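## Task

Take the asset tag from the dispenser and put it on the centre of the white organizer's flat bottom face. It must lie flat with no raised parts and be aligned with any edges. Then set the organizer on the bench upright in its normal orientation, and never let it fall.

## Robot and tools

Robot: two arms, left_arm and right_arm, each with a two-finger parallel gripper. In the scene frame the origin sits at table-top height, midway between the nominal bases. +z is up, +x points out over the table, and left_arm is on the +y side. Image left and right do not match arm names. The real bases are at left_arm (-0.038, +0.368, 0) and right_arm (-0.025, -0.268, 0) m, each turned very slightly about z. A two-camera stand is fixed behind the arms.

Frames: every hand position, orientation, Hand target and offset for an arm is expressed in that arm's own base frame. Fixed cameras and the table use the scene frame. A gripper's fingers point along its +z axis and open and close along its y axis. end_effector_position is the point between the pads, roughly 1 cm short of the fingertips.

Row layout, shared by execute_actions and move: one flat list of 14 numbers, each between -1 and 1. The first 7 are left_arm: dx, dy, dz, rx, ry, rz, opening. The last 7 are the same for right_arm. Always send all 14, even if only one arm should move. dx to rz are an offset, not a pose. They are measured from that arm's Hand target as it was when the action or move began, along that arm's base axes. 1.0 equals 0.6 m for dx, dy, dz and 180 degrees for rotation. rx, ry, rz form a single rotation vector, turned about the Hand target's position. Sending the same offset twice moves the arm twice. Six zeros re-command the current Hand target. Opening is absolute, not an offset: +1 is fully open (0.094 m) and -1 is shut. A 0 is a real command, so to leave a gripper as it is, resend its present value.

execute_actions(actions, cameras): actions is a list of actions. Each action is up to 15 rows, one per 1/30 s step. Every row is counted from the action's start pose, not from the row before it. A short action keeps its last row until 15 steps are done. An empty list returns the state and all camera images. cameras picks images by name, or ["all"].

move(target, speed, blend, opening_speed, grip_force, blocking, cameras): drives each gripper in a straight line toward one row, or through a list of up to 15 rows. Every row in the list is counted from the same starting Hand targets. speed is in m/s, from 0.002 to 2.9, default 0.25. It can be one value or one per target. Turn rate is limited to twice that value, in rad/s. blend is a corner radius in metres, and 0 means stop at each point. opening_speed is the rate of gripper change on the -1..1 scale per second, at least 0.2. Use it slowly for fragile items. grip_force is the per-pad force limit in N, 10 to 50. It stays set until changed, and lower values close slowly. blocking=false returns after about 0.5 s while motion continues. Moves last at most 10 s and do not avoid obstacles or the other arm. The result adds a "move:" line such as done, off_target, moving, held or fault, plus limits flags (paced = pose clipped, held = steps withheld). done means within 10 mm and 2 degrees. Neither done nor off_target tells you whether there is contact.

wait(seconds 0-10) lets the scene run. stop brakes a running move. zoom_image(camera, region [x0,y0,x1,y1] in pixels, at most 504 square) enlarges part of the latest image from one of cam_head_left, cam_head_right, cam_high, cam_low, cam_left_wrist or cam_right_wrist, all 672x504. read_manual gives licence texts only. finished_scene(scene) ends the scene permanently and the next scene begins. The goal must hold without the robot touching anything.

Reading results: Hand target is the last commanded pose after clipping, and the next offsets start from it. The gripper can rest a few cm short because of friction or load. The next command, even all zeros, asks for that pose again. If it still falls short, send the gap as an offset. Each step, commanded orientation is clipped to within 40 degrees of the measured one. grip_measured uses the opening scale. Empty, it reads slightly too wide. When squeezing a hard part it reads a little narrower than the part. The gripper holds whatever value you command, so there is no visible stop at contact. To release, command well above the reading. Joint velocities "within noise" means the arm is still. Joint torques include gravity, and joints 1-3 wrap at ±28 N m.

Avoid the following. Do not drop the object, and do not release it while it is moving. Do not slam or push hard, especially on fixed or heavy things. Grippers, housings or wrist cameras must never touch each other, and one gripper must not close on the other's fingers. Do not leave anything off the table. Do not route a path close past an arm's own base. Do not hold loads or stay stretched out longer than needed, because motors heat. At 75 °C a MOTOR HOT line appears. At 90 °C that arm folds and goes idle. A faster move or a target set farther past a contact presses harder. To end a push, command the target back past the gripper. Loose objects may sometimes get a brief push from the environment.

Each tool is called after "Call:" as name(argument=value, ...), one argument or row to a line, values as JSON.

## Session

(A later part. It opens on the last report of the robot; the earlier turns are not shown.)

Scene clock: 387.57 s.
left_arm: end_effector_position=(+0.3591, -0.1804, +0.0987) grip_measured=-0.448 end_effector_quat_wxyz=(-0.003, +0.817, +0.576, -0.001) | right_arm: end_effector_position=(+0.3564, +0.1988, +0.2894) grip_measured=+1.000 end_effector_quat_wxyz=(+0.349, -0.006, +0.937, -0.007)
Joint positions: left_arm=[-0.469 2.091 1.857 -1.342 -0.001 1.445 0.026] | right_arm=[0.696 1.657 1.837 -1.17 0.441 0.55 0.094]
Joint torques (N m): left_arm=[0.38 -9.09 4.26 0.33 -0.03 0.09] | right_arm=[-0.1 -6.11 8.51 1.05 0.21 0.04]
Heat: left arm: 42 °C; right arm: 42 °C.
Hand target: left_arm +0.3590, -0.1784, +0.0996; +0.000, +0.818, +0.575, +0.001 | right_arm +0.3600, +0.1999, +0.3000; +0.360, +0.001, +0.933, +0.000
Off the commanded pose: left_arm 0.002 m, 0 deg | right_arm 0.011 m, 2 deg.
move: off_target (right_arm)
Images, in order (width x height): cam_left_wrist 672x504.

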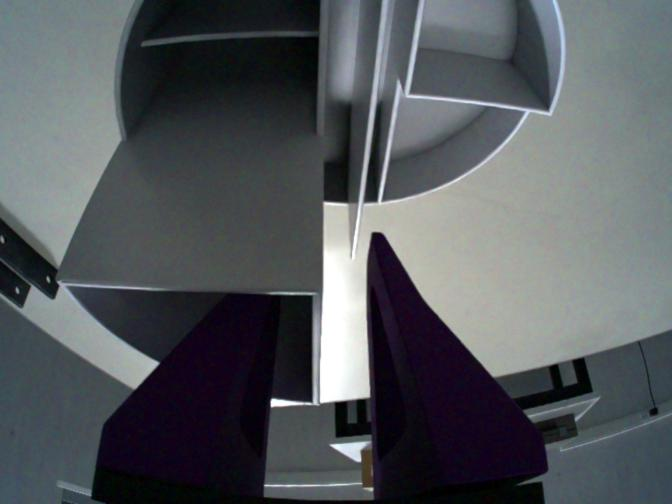

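Call:
move(
  target=[0.0030, 0.0085, 0.008, 0, 0, 0, -0.45, 0, 0, 0, 0, 0, 0, 1],
  speed=0.04,
  cameras=["cam_left_wrist"],
)

Scene clock: 396.80 s.
left_arm: end_effector_position=(+0.3616, -0.1757, +0.0987) grip_measured=-0.448 end_effector_quat_wxyz=(-0.002, +0.817, +0.576, -0.001) | right_arm: end_effector_position=(+0.3564, +0.1988, +0.2894) grip_measured=+1.000 end_effector_quat_wxyz=(+0.349, -0.006, +0.937, -0.007)
Joint positions: left_arm=[-0.455 2.091 1.857 -1.342 -0.001 1.458 0.026] | right_arm=[0.696 1.657 1.837 -1.17 0.441 0.55 0.094]
Joint torques (N m): left_arm=[0.4 -9.33 5.3 0.15 -0.04 0.11] | right_arm=[-0.1 -6.13 8.5 1.05 0.2 0.04]
Heat: left arm: 42 °C; right arm: 43 °C.
Hand target: left_arm +0.3608, -0.1734, +0.1044; +0.000, +0.818, +0.575, +0.001 | right_arm +0.3600, +0.1999, +0.3000; +0.360, +0.001, +0.933, +0.000
Off the commanded pose: left_arm 0.006 m, 0 deg | right_arm 0.011 m, 2 deg.
move: off_target (right_arm)
Images, in order (width x height): cam_left_wrist 672x504.

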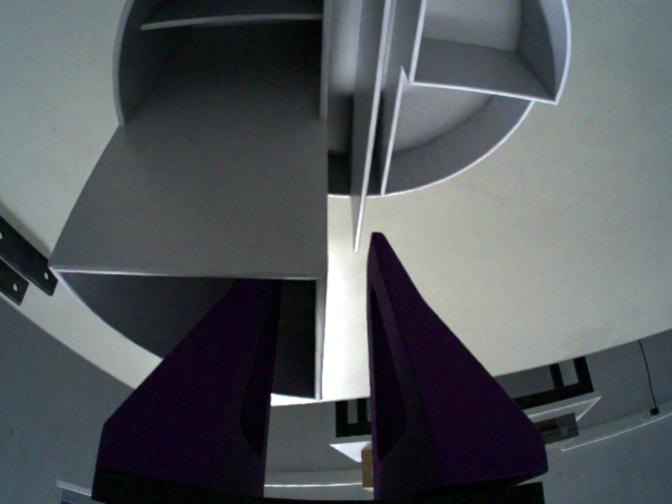

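Call:
move(
  target=[0, 0, 0, 0, 0, 0, -1, 0, 0, 0, 0, 0, 0, 1],
  grip_force=[50, 50],
  opening_speed=0.3,
  cameras=["cam_left_wrist"],
)

Scene clock: 403.63 s.
left_arm: end_effector_position=(+0.3619, -0.1757, +0.0987) grip_measured=-0.973 end_effector_quat_wxyz=(-0.002, +0.818, +0.576, +0.000) | right_arm: end_effector_position=(+0.3564, +0.1988, +0.2894) grip_measured=+1.000 end_effector_quat_wxyz=(+0.349, -0.006, +0.937, -0.007)
Joint positions: left_arm=[-0.455 2.091 1.857 -1.34 -0.002 1.459 0.001] | right_arm=[0.696 1.657 1.837 -1.17 0.441 0.55 0.094]
Joint torques (N m): left_arm=[0.43 -9.26 5.33 0.15 -0.02 0.09] | right_arm=[-0.12 -6.11 8.53 1.06 0.2 0.04]
Heat: left arm: 42 °C; right arm: 43 °C.
Hand target: left_arm +0.3608, -0.1733, +0.1044; +0.000, +0.818, +0.575, +0.001 | right_arm +0.3600, +0.1999, +0.3000; +0.360, +0.001, +0.933, +0.000
Off the commanded pose: left_arm 0.006 m, 0 deg | right_arm 0.011 m, 2 deg.
move: off_target (right_arm)
Images, in order (width x height): cam_left_wrist 672x504.

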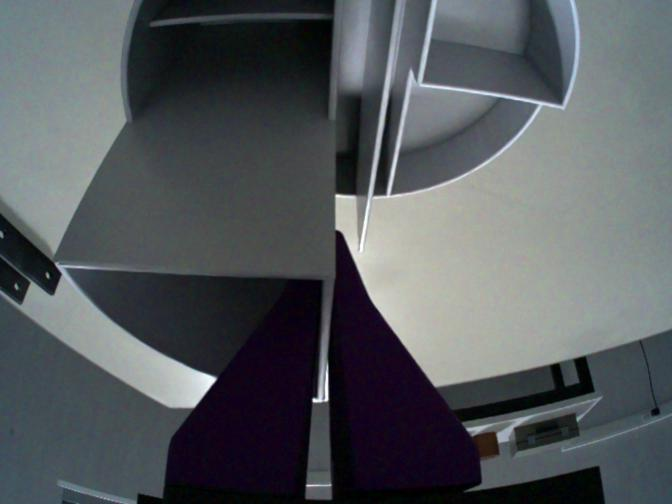

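Call:
move(
  target=[0.0, 0.0, 0.06, 0, 0, 0, -1, 0, 0, 0, 0, 0, 0, 1],
  speed=0.06,
  cameras=["cam_left_wrist", "cam_low"],
)

Scene clock: 423.40 s.
left_arm: end_effector_position=(+0.3554, -0.1717, +0.1302) grip_measured=-0.974 end_effector_quat_wxyz=(-0.013, +0.817, +0.576, -0.004) | right_arm: end_effector_position=(+0.3564, +0.1988, +0.2894) grip_measured=+1.000 end_effector_quat_wxyz=(+0.349, -0.006, +0.937, -0.007)
Joint positions: left_arm=[-0.455 2.091 1.981 -1.487 -0.006 1.459 0.001] | right_arm=[0.696 1.657 1.837 -1.17 0.441 0.55 0.094]
Joint torques (N m): left_arm=[0.39 -8.23 8.32 0.07 0.02 0.09] | right_arm=[-0.09 -6.09 8.51 1.05 0.2 0.04]
Heat: left arm: 42 °C; right arm: 43 °C.
Hand target: left_arm +0.3608, -0.1734, +0.1403; +0.000, +0.818, +0.575, +0.000 | right_arm +0.3600, +0.1999, +0.3000; +0.360, +0.001, +0.933, +0.000
Off the commanded pose: left_arm 0.012 m, 2 deg | right_arm 0.011 m, 2 deg.
move: off_target (left_arm, right_arm)
Images, in order (width x height): cam_low 672x504, cam_left_wrist 672x504.

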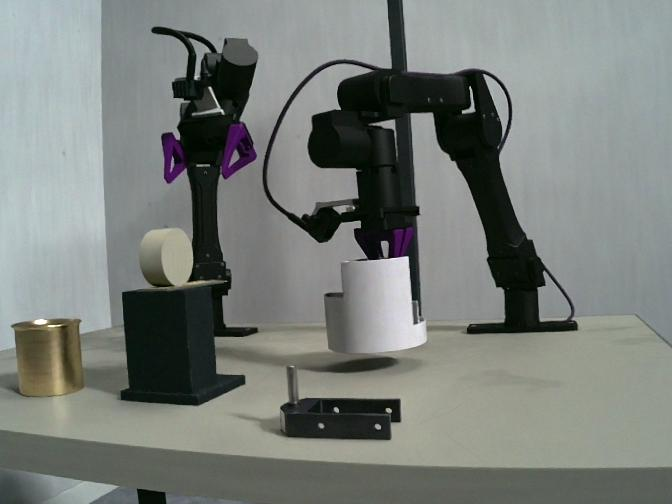

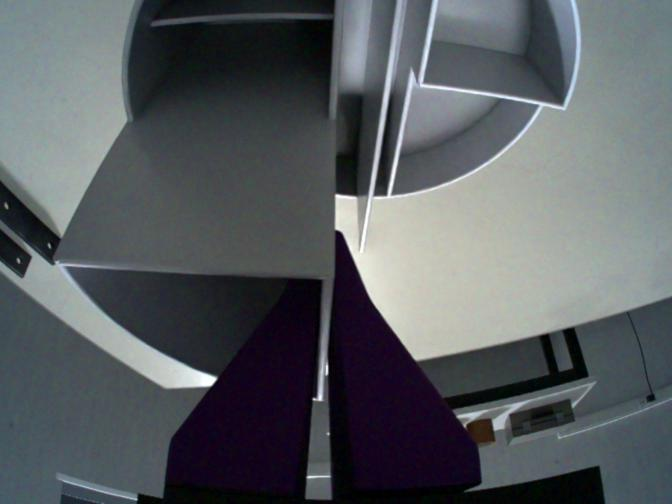

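Call:
move(
  target=[-0.1383, 0.0577, 0.3412, -0.3317, -0.3862, -0.1811, -1, 0, 0, 0, 0, 0, 0, 1],
  speed=0.2,
  cameras=["cam_left_wrist", "cam_low", "cam_high", "cam_right_wrist"],
)

Scene clock: 434.57 s.
left_arm: end_effector_position=(+0.2851, -0.1376, +0.3367) grip_measured=-0.975 end_effector_quat_wxyz=(+0.678, +0.690, +0.188, +0.169) | right_arm: end_effector_position=(+0.3564, +0.1988, +0.2894) grip_measured=+1.000 end_effector_quat_wxyz=(+0.349, -0.006, +0.937, -0.007)
Joint positions: left_arm=[0.095 0.992 0.773 0.16 1.155 1.602 0.001] | right_arm=[0.696 1.657 1.837 -1.17 0.441 0.55 0.094]
Joint torques (N m): left_arm=[0.17 -3.33 5.61 1.86 0.14 -0.28] | right_arm=[-0.1 -6.12 8.5 1.06 0.21 0.03]
Heat: left arm: 43 °C; right arm: 43 °C.
Hand target: left_arm +0.2778, -0.1388, +0.3450; +0.685, +0.685, +0.174, +0.175 | right_arm +0.3600, +0.1999, +0.3000; +0.360, +0.001, +0.933, +0.000
Off the commanded pose: left_arm 0.011 m, 2 deg | right_arm 0.011 m, 2 deg.
move: off_target (left_arm, right_arm)
Images, in order (width x height): cam_high 672x504, cam_low 672x504, cam_left_wrist 672x504, cam_right_wrist 672x504.

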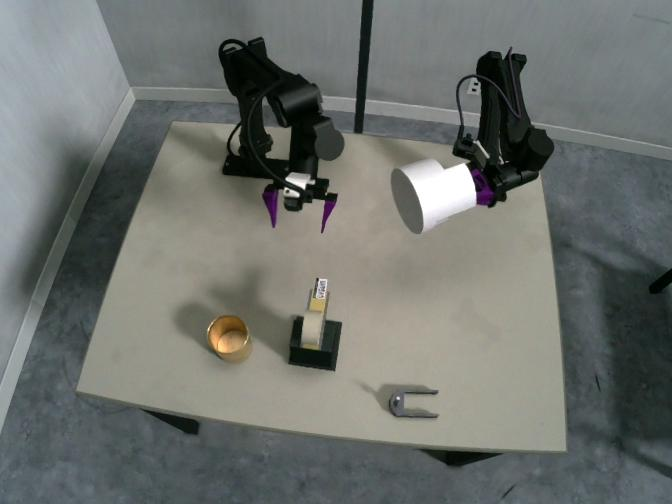

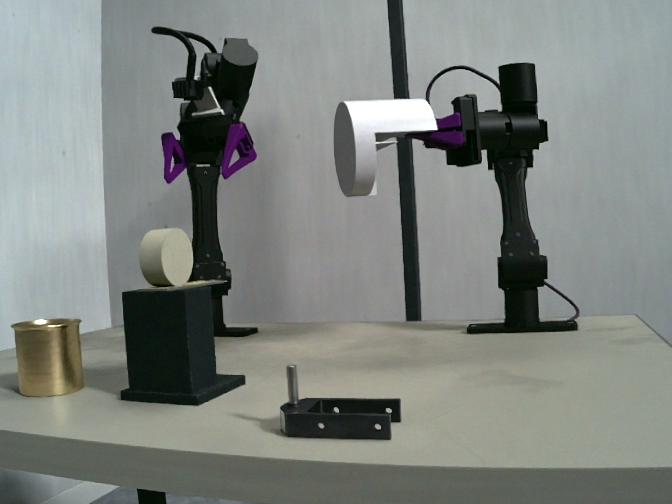

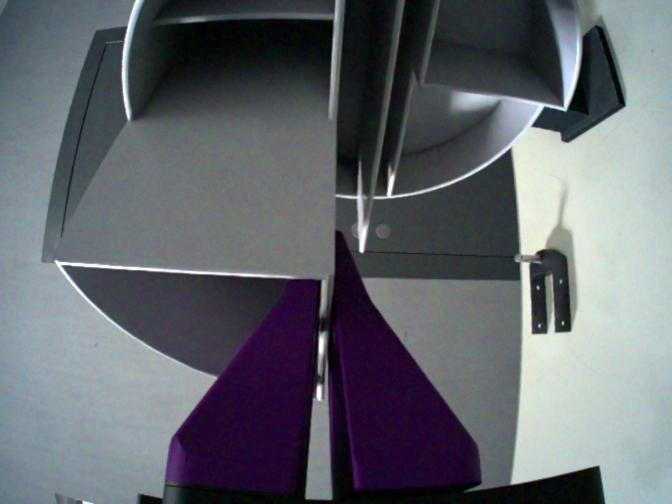

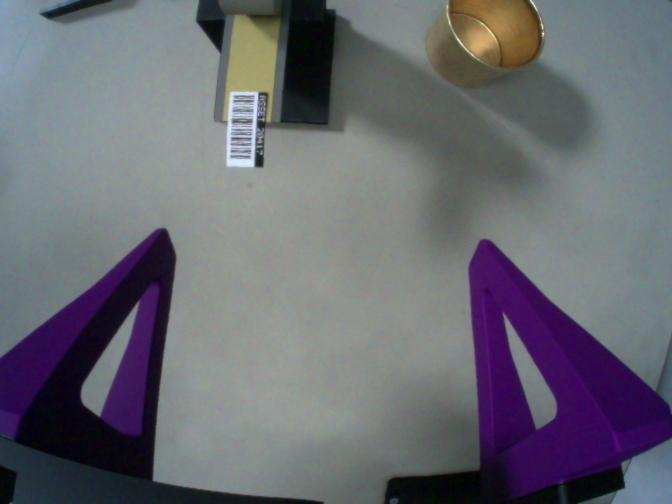

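Call:
move(
  target=[
    [0, 0, 0, 0, 0, 0, -1, -0.1, 0.0585, -0.1333, -0.4754, -0.2200, 0.1962, -0.3],
    [0, 0, 0, 0, 0, 0, -1, -0.045, 0.0845, -0.25, -0.4754, -0.2200, 0.1962, -0.3],
  ],
  speed=0.25,
  blend=[0.02, 0],
  cameras=["cam_right_wrist", "cam_low"],
)

Call:
zoom_image(
  camera="cam_right_wrist",
  region=[230, 0, 470, 250],
)

Scene clock: 446.37 s.
left_arm: end_effector_position=(+0.2851, -0.1376, +0.3372) grip_measured=-0.975 end_effector_quat_wxyz=(+0.678, +0.690, +0.188, +0.169) | right_arm: end_effector_position=(+0.3305, +0.2488, +0.1464) grip_measured=-0.299 end_effector_quat_wxyz=(+0.503, -0.496, +0.485, -0.516)
Joint positions: left_arm=[0.095 0.992 0.773 0.164 1.155 1.6 0.001] | right_arm=[1.024 1.947 0.56 1.461 1.025 -1.658 0.033]
Joint torques (N m): left_arm=[0.14 -3.37 5.55 1.85 0.14 -0.28] | right_arm=[-0.38 -6.06 4.12 1.56 -0.13 0.01]
Heat: left arm: 42 °C; right arm: 43 °C.
Hand target: left_arm +0.2778, -0.1388, +0.3450; +0.685, +0.685, +0.174, +0.175 | right_arm +0.3330, +0.2505, +0.1499; +0.513, -0.487, +0.486, -0.513
Off the commanded pose: left_arm 0.011 m, 2 deg | right_arm 0.005 m, 2 deg.
move: off_target (left_arm)
Images, in order (width x height): cam_low 672x504, cam_right_wrist 672x504.

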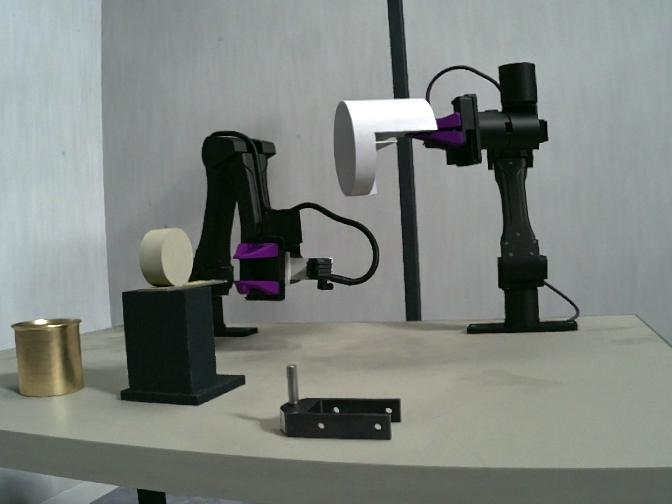

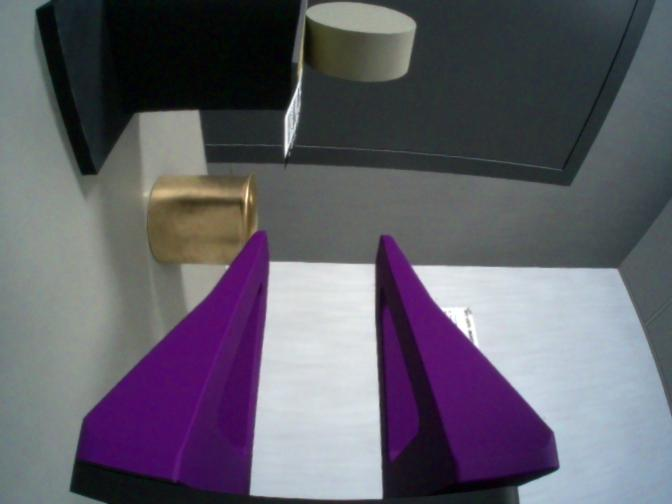

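Scaled by 2.016 from the camera's 672x504 image, which has a finer 960x720 frame.

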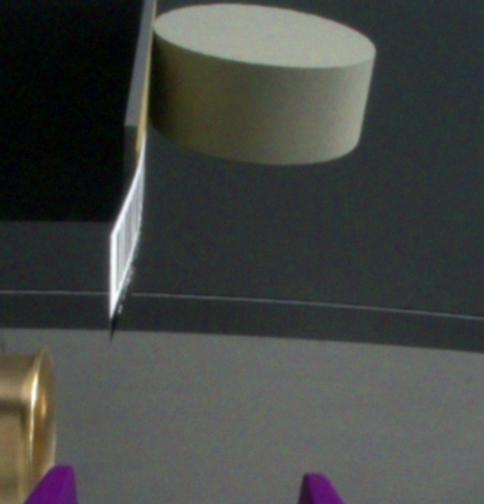

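Call:
move(
  target=[0, 0, 0, 0, 0, 0, -1, 0.0492, 0.003, -0.0198, 0, 0, 0, -0.3],
  speed=0.08,
  cameras=["cam_right_wrist"],
)

Call:
zoom_image(
  camera="cam_right_wrist",
  region=[230, 50, 430, 250],
)

Scene clock: 460.43 s.
left_arm: end_effector_position=(+0.2851, -0.1376, +0.3372) grip_measured=-0.975 end_effector_quat_wxyz=(+0.678, +0.690, +0.188, +0.169) | right_arm: end_effector_position=(+0.3585, +0.2479, +0.1312) grip_measured=-0.299 end_effector_quat_wxyz=(+0.495, -0.502, +0.482, -0.519)
Joint positions: left_arm=[0.095 0.992 0.773 0.164 1.155 1.6 0.001] | right_arm=[0.945 2.034 0.62 1.466 0.947 -1.657 0.033]
Joint torques (N m): left_arm=[0.16 -3.36 5.5 1.85 0.14 -0.28] | right_arm=[-0.21 -6.69 5.26 1.58 -0.11 0.11]
Heat: left arm: 42 °C; right arm: 42 °C.
Hand target: left_arm +0.2778, -0.1388, +0.3450; +0.685, +0.685, +0.174, +0.175 | right_arm +0.3625, +0.2524, +0.1381; +0.513, -0.487, +0.486, -0.513
Off the commanded pose: left_arm 0.011 m, 2 deg | right_arm 0.009 m, 3 deg.
move: off_target (left_arm, right_arm)
Images, in order (width x height): cam_right_wrist 672x504.

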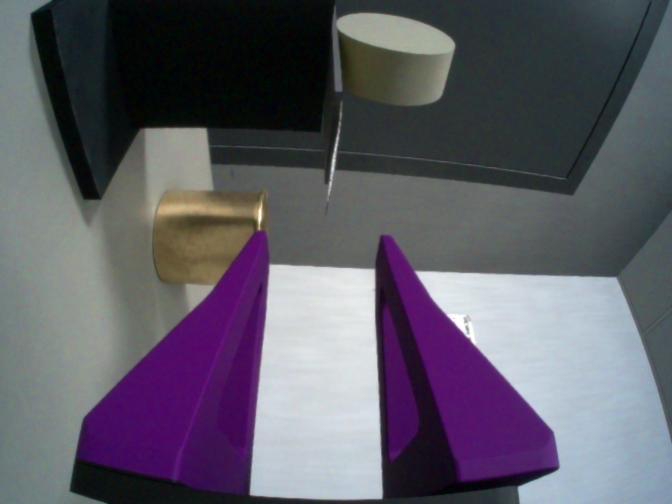

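Scaled by 2.520 from the camera's 672x504 image, which has a finer 960x720 frame.

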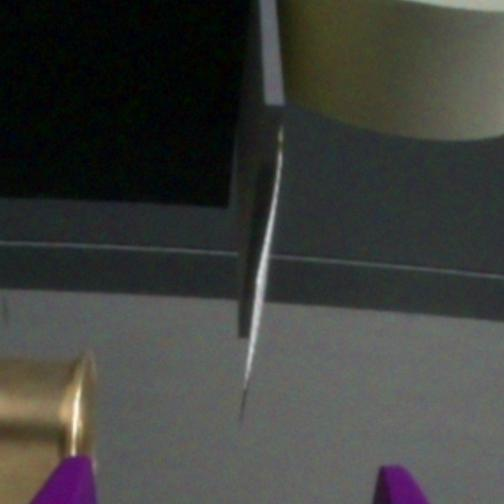

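Call:
move(
  target=[0, 0, 0, 0, 0, 0, -1, 0.0555, 0.0045, 0.001, 0, 0, 0, -0.3],
  speed=0.06,
  cameras=["cam_right_wrist"],
)

Call:
zoom_image(
  camera="cam_right_wrist",
  region=[230, 100, 430, 300],
)

Scene clock: 466.60 s.
left_arm: end_effector_position=(+0.2851, -0.1376, +0.3372) grip_measured=-0.975 end_effector_quat_wxyz=(+0.678, +0.690, +0.188, +0.169) | right_arm: end_effector_position=(+0.3913, +0.2508, +0.1350) grip_measured=-0.299 end_effector_quat_wxyz=(+0.502, -0.496, +0.484, -0.518)
Joint positions: left_arm=[0.095 0.992 0.773 0.164 1.155 1.6 0.001] | right_arm=[0.869 2.075 0.717 1.421 0.871 -1.647 0.033]
Joint torques (N m): left_arm=[0.17 -3.33 5.53 1.85 0.13 -0.28] | right_arm=[-0.25 -7.19 5.67 1.45 -0.12 0.11]
Heat: left arm: 42 °C; right arm: 42 °C.
Hand target: left_arm +0.2778, -0.1388, +0.3450; +0.685, +0.685, +0.174, +0.175 | right_arm +0.3958, +0.2551, +0.1388; +0.513, -0.486, +0.486, -0.513
Off the commanded pose: left_arm 0.011 m, 2 deg | right_arm 0.007 m, 2 deg.
move: off_target (left_arm)
Images, in order (width x height): cam_right_wrist 672x504.

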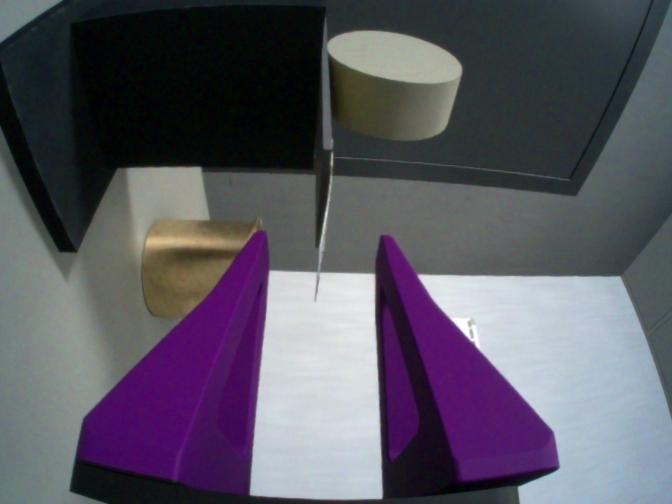

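Scaled by 2.520 from the camera's 672x504 image, which has a finer 960x720 frame.

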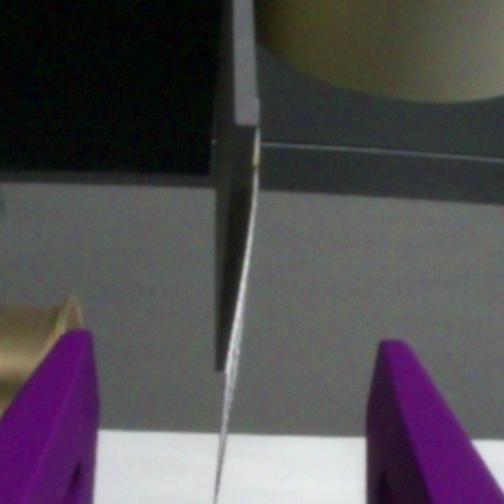

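Call:
move(
  target=[0, 0, 0, 0, 0, 0, -1, 0, 0, 0, 0, 0, 0, -1],
  opening_speed=0.4,
  cameras=["cam_right_wrist"],
)

Call:
zoom_image(
  camera="cam_right_wrist",
  region=[230, 100, 430, 300],
)

Scene clock: 471.67 s.
left_arm: end_effector_position=(+0.2851, -0.1376, +0.3372) grip_measured=-0.975 end_effector_quat_wxyz=(+0.678, +0.690, +0.188, +0.169) | right_arm: end_effector_position=(+0.3913, +0.2510, +0.1348) grip_measured=-0.994 end_effector_quat_wxyz=(+0.502, -0.496, +0.484, -0.518)
Joint positions: left_arm=[0.095 0.992 0.773 0.164 1.155 1.6 0.001] | right_arm=[0.869 2.075 0.717 1.42 0.871 -1.647 0]
Joint torques (N m): left_arm=[0.13 -3.33 5.55 1.86 0.14 -0.28] | right_arm=[-0.23 -7.21 5.61 1.45 -0.13 0.12]
Heat: left arm: 41 °C; right arm: 43 °C.
Hand target: left_arm +0.2778, -0.1388, +0.3450; +0.685, +0.685, +0.174, +0.175 | right_arm +0.3958, +0.2551, +0.1387; +0.513, -0.486, +0.487, -0.513
Off the commanded pose: left_arm 0.011 m, 2 deg | right_arm 0.007 m, 2 deg.
move: off_target (left_arm)
Images, in order (width x height): cam_right_wrist 672x504.

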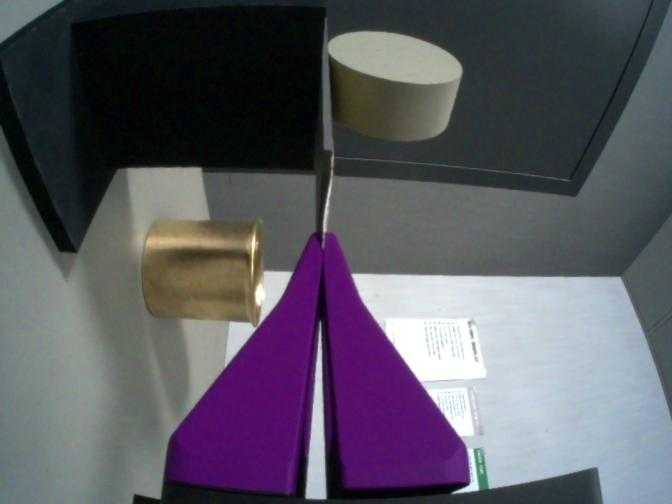

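Scaled by 2.520 from the camera's 672x504 image, which has a finer 960x720 frame.

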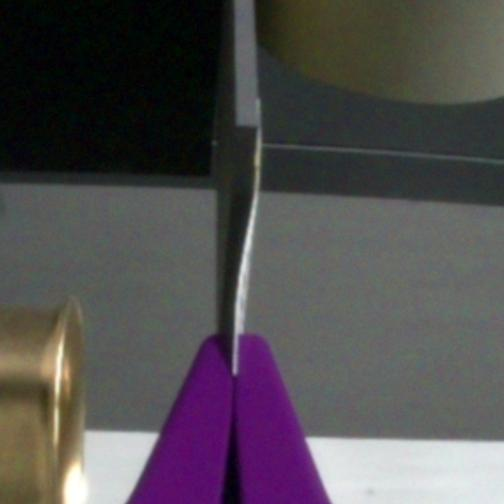

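Call:
move(
  target=[
    [0, 0, 0, 0, 0, 0, -1, -0.058, 0, 0.047, 0, 0, 0, -1],
    [0, 0, 0, 0, 0, 0, -1, -0.1013, -0.0502, 0.277, 0.4837, 0.1474, 0.1480, -1],
  ],
  speed=[0.05, 0.2],
  blend=[0.005, 0],
  cameras=["all"],
)

Scene clock: 484.23 s.
left_arm: end_effector_position=(+0.2851, -0.1376, +0.3372) grip_measured=-0.975 end_effector_quat_wxyz=(+0.678, +0.690, +0.188, +0.169) | right_arm: end_effector_position=(+0.3346, +0.2256, +0.2778) grip_measured=-0.994 end_effector_quat_wxyz=(+0.663, -0.198, +0.700, +0.178)
Joint positions: left_arm=[0.095 0.992 0.773 0.164 1.155 1.6 0.001] | right_arm=[0.634 1.143 0.637 0.447 0.097 -0.008 0]
Joint torques (N m): left_arm=[0.13 -3.36 5.55 1.85 0.14 -0.27] | right_arm=[-0.35 -4.89 9.74 1.65 -0.1 0.06]
Heat: left arm: 41 °C; right arm: 43 °C.
Hand target: left_arm +0.2778, -0.1388, +0.3450; +0.685, +0.685, +0.174, +0.175 | right_arm +0.3350, +0.2251, +0.3049; +0.682, -0.189, +0.681, +0.188
Off the commanded pose: left_arm 0.011 m, 2 deg | right_arm 0.027 m, 3 deg.
move: off_target (left_arm, right_arm)

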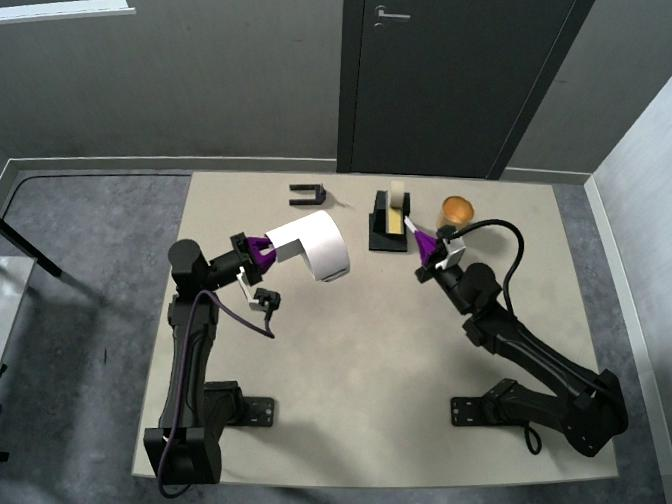

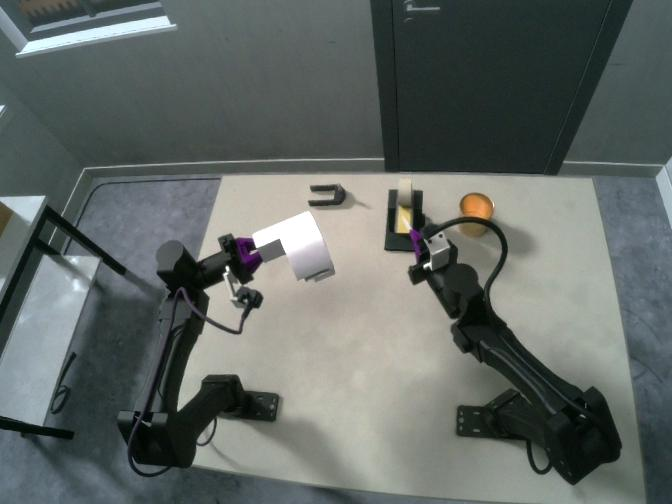

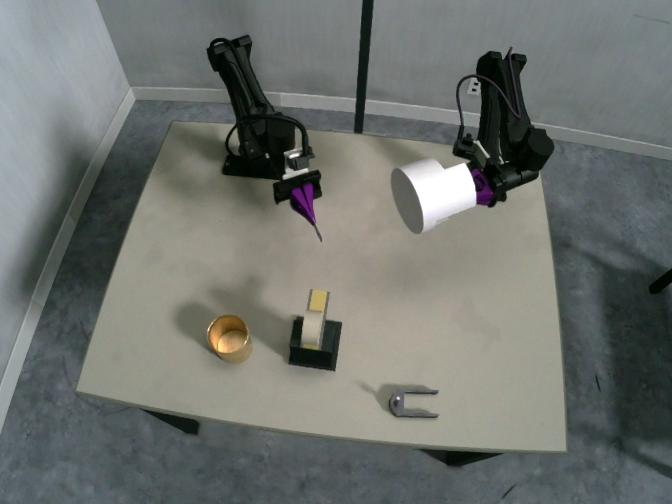

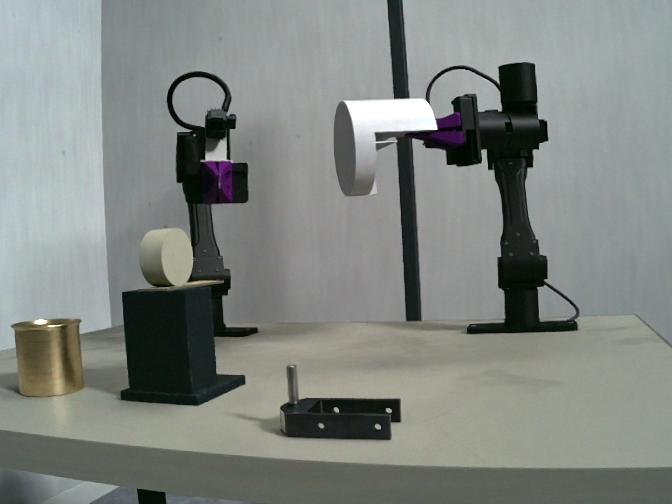

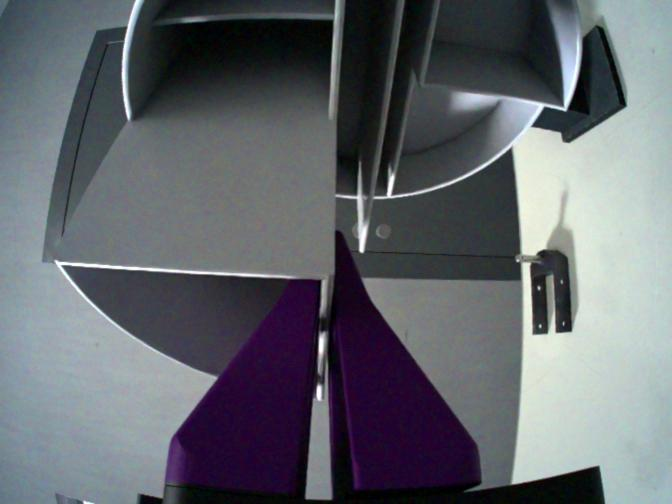

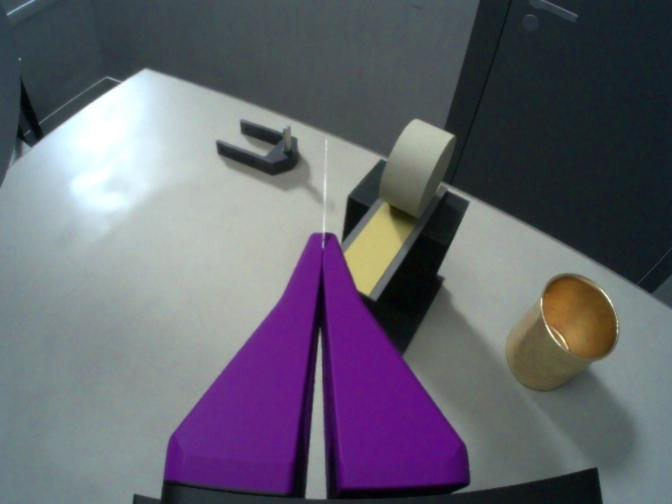

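Call:
move(
  target=[0.0343, -0.153, -0.0367, 0, 0, 0, -1, 0, 0, 0, 0, 0, 0, -1],
  speed=0.12,
  cameras=["cam_right_wrist", "cam_high", "cam_low"],
)

Call:
zoom_image(
  camera="cam_high",
  region=[250, 120, 490, 290],
)

Call:
zoom_image(
  camera="cam_right_wrist",
  region=[0, 0, 340, 300],
)

Scene clock: 492.63 s.
left_arm: end_effector_position=(+0.2975, -0.2293, +0.3143) grip_measured=-0.975 end_effector_quat_wxyz=(+0.673, +0.698, +0.180, +0.167) | right_arm: end_effector_position=(+0.3346, +0.2256, +0.2778) grip_measured=-0.994 end_effector_quat_wxyz=(+0.663, -0.198, +0.700, +0.178)
Joint positions: left_arm=[-0.327 1.11 0.75 0.307 0.747 1.597 0.001] | right_arm=[0.634 1.143 0.637 0.447 0.097 -0.007 0]
Joint torques (N m): left_arm=[-0.38 -2.18 5.97 2.3 -0.03 -0.28] | right_arm=[-0.36 -4.86 9.76 1.64 -0.08 0.04]
Heat: left arm: 41 °C; right arm: 44 °C.
Hand target: left_arm +0.2983, -0.2306, +0.3230; +0.685, +0.685, +0.174, +0.174 | right_arm +0.3350, +0.2250, +0.3049; +0.682, -0.189, +0.681, +0.188
Off the commanded pose: left_arm 0.009 m, 2 deg | right_arm 0.027 m, 3 deg.
move: off_target (right_arm)
Images, in order (width x height): cam_high 672x504, cam_low 672x504, cam_right_wrist 672x504.

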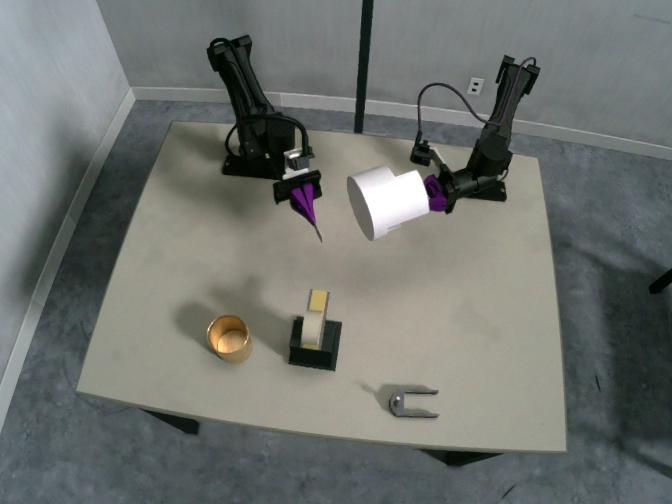

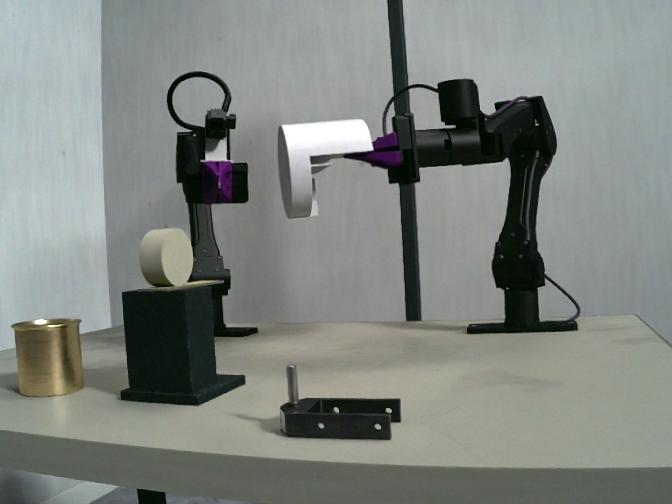

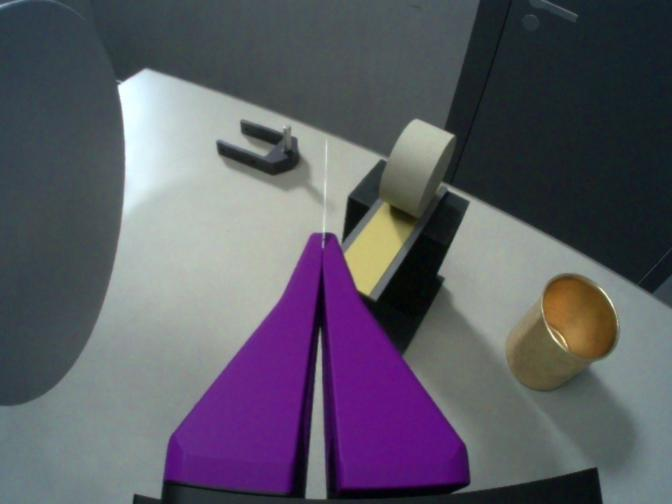

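Scaled by 2.100.

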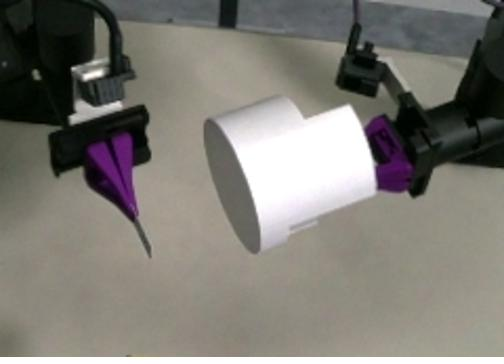

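Scaled by 1.482 from the camera's 672x504 image, which has a finer 960x720 frame.

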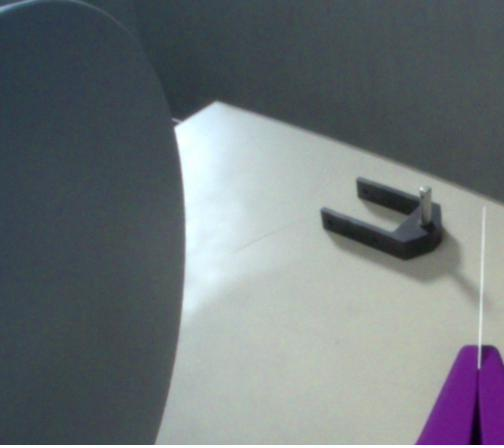

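Call:
move(
  target=[0, 0, 0, 0, 0, 0, -1, -0.0463, 0.0317, 0.175, 0, 0, 0.2778, -1],
  speed=0.2,
  cameras=["cam_right_wrist", "cam_high"],
)

Call:
zoom_image(
  camera="cam_right_wrist",
  region=[150, 50, 550, 450],
)

Scene clock: 514.83 s.
left_arm: end_effector_position=(+0.2976, -0.2293, +0.3143) grip_measured=-0.975 end_effector_quat_wxyz=(+0.673, +0.698, +0.180, +0.167) | right_arm: end_effector_position=(+0.3065, +0.2452, +0.3976) grip_measured=-0.994 end_effector_quat_wxyz=(+0.531, -0.454, +0.546, +0.462)
Joint positions: left_arm=[-0.327 1.11 0.75 0.307 0.746 1.597 0.001] | right_arm=[0.234 1.357 1.213 0.122 -1.175 0.002 0]
Joint torques (N m): left_arm=[-0.38 -2.22 5.96 2.3 -0.05 -0.28] | right_arm=[-0.38 -4.25 9.48 1.22 -0.11 -0.01]
Heat: left arm: 41 °C; right arm: 45 °C.
Hand target: left_arm +0.2983, -0.2306, +0.3230; +0.685, +0.685, +0.174, +0.175 | right_arm +0.3071, +0.2441, +0.4100; +0.539, -0.459, +0.537, +0.459
Off the commanded pose: left_arm 0.009 m, 2 deg | right_arm 0.012 m, 1 deg.
move: off_target (right_arm)
Images, in order (width x height): cam_high 672x504, cam_right_wrist 672x504.

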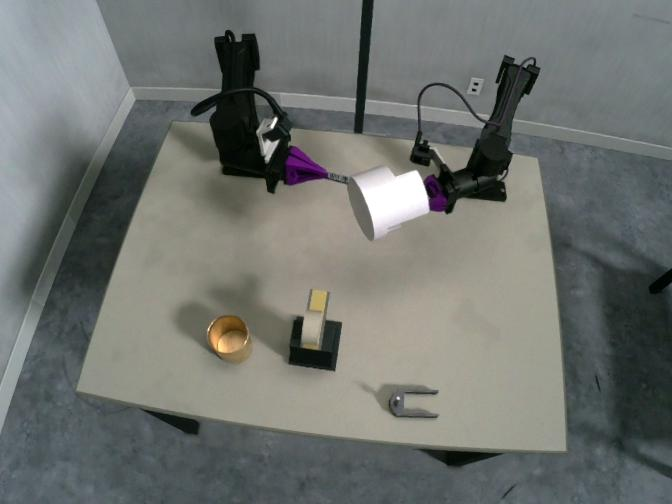

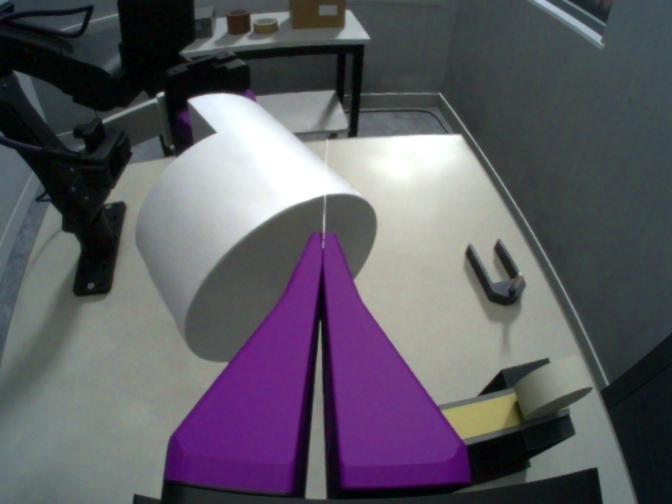

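Scaled by 1.260 from the camera's 672x504 image, which has a finer 960x720 frame.

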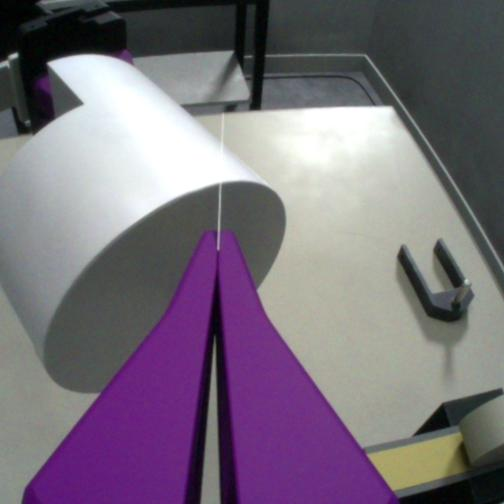

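Call:
zoom_image(
  camera="cam_right_wrist",
  region=[170, 170, 400, 380],
)

Call:
zoom_image(
  camera="cam_high",
  region=[310, 150, 440, 250],
)

Scaled by 2.191 from the camera's 672x504 image, which has a finer 960x720 frame.

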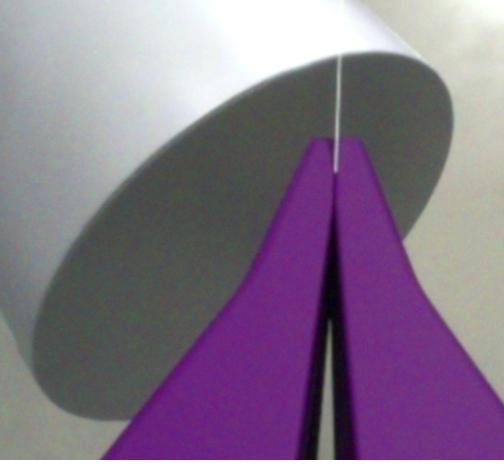

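Scaled by 3.877.

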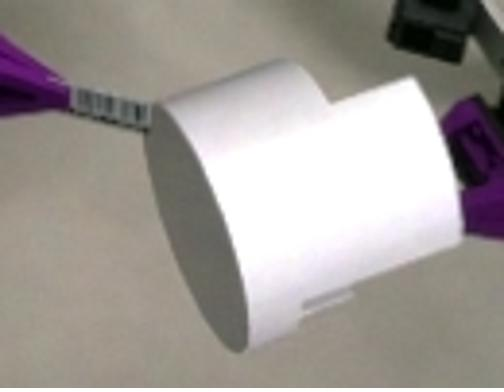

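Call:
move(
  target=[0, 0, 0, -0.0244, -0.0132, 0, -1, -0.0082, 0.0445, -0.1833, 0, 0, -0.1861, -1],
  speed=0.12,
  cameras=["cam_right_wrist", "cam_high", "cam_low"],
)

Call:
zoom_image(
  camera="cam_right_wrist",
  region=[100, 0, 400, 400],
)

Call:
zoom_image(
  camera="cam_high",
  region=[290, 150, 420, 250],
)

Call:
zoom_image(
  camera="cam_low",
  region=[230, 90, 420, 240],
)

Scene clock: 578.27 s.
left_arm: end_effector_position=(+0.2981, -0.2303, +0.3148) grip_measured=-0.975 end_effector_quat_wxyz=(+0.703, +0.668, +0.171, +0.174) | right_arm: end_effector_position=(+0.3055, +0.2721, +0.2940) grip_measured=-0.994 end_effector_quat_wxyz=(+0.638, -0.286, +0.656, +0.283)
Joint positions: left_arm=[-0.33 1.134 0.668 0.532 0.746 1.518 0.001] | right_arm=[0.644 1.163 0.68 0.458 -0.185 0.002 0]
Joint torques (N m): left_arm=[-0.34 -2.21 5.81 2.27 -0.13 -0.28] | right_arm=[0.46 -4.62 5.45 1.79 0.04 -0.05]
Heat: left arm: 42 °C; right arm: 47 °C.
Hand target: left_arm +0.2984, -0.2306, +0.3230; +0.715, +0.655, +0.167, +0.182 | right_arm +0.3023, +0.2708, +0.2999; +0.648, -0.284, +0.647, +0.284
Off the commanded pose: left_arm 0.008 m, 2 deg | right_arm 0.007 m, 2 deg.
move: done
Images, in order (width x height): cam_high 672x504, cam_low 672x504, cam_right_wrist 672x504.

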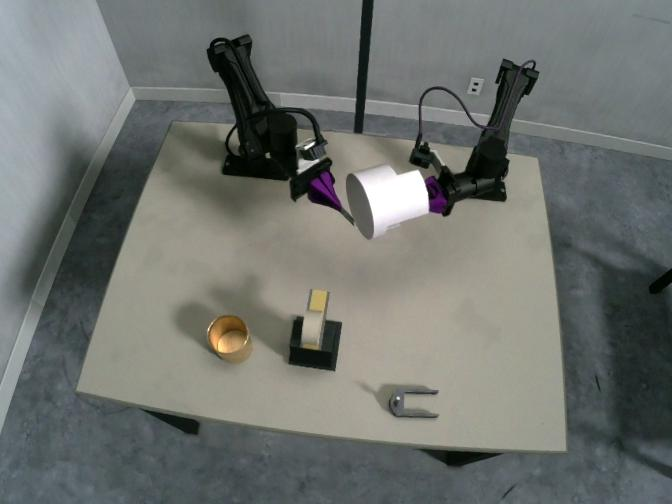

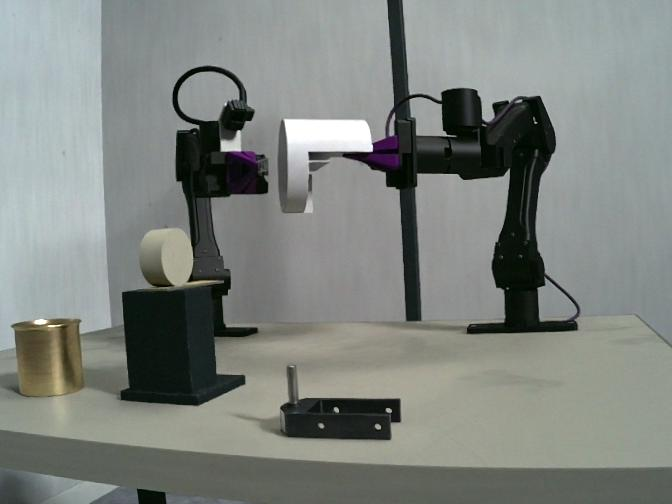

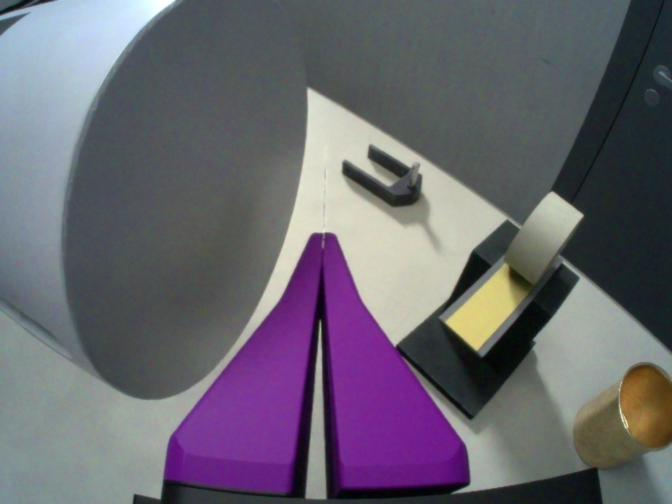

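Scaled by 1.260 from the camera's 672x504 image, which has a finer 960x720 frame.

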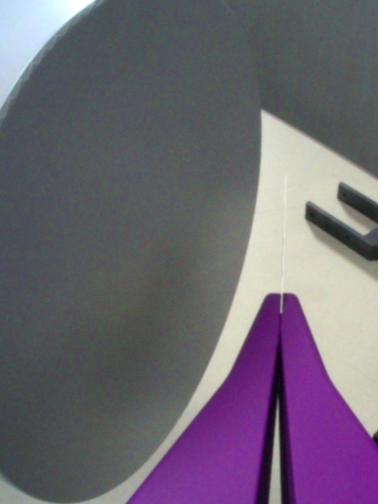

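Scaled by 3.877.

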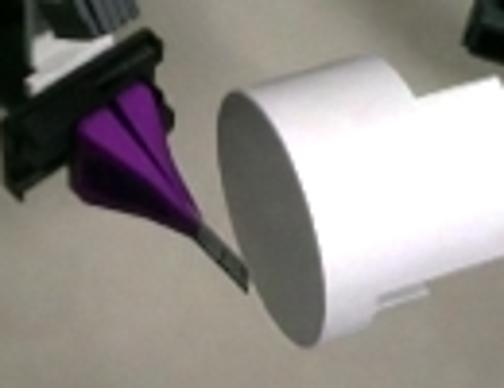

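Scaled by 2.653.

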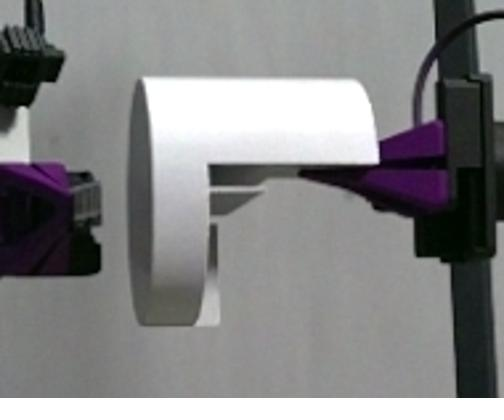

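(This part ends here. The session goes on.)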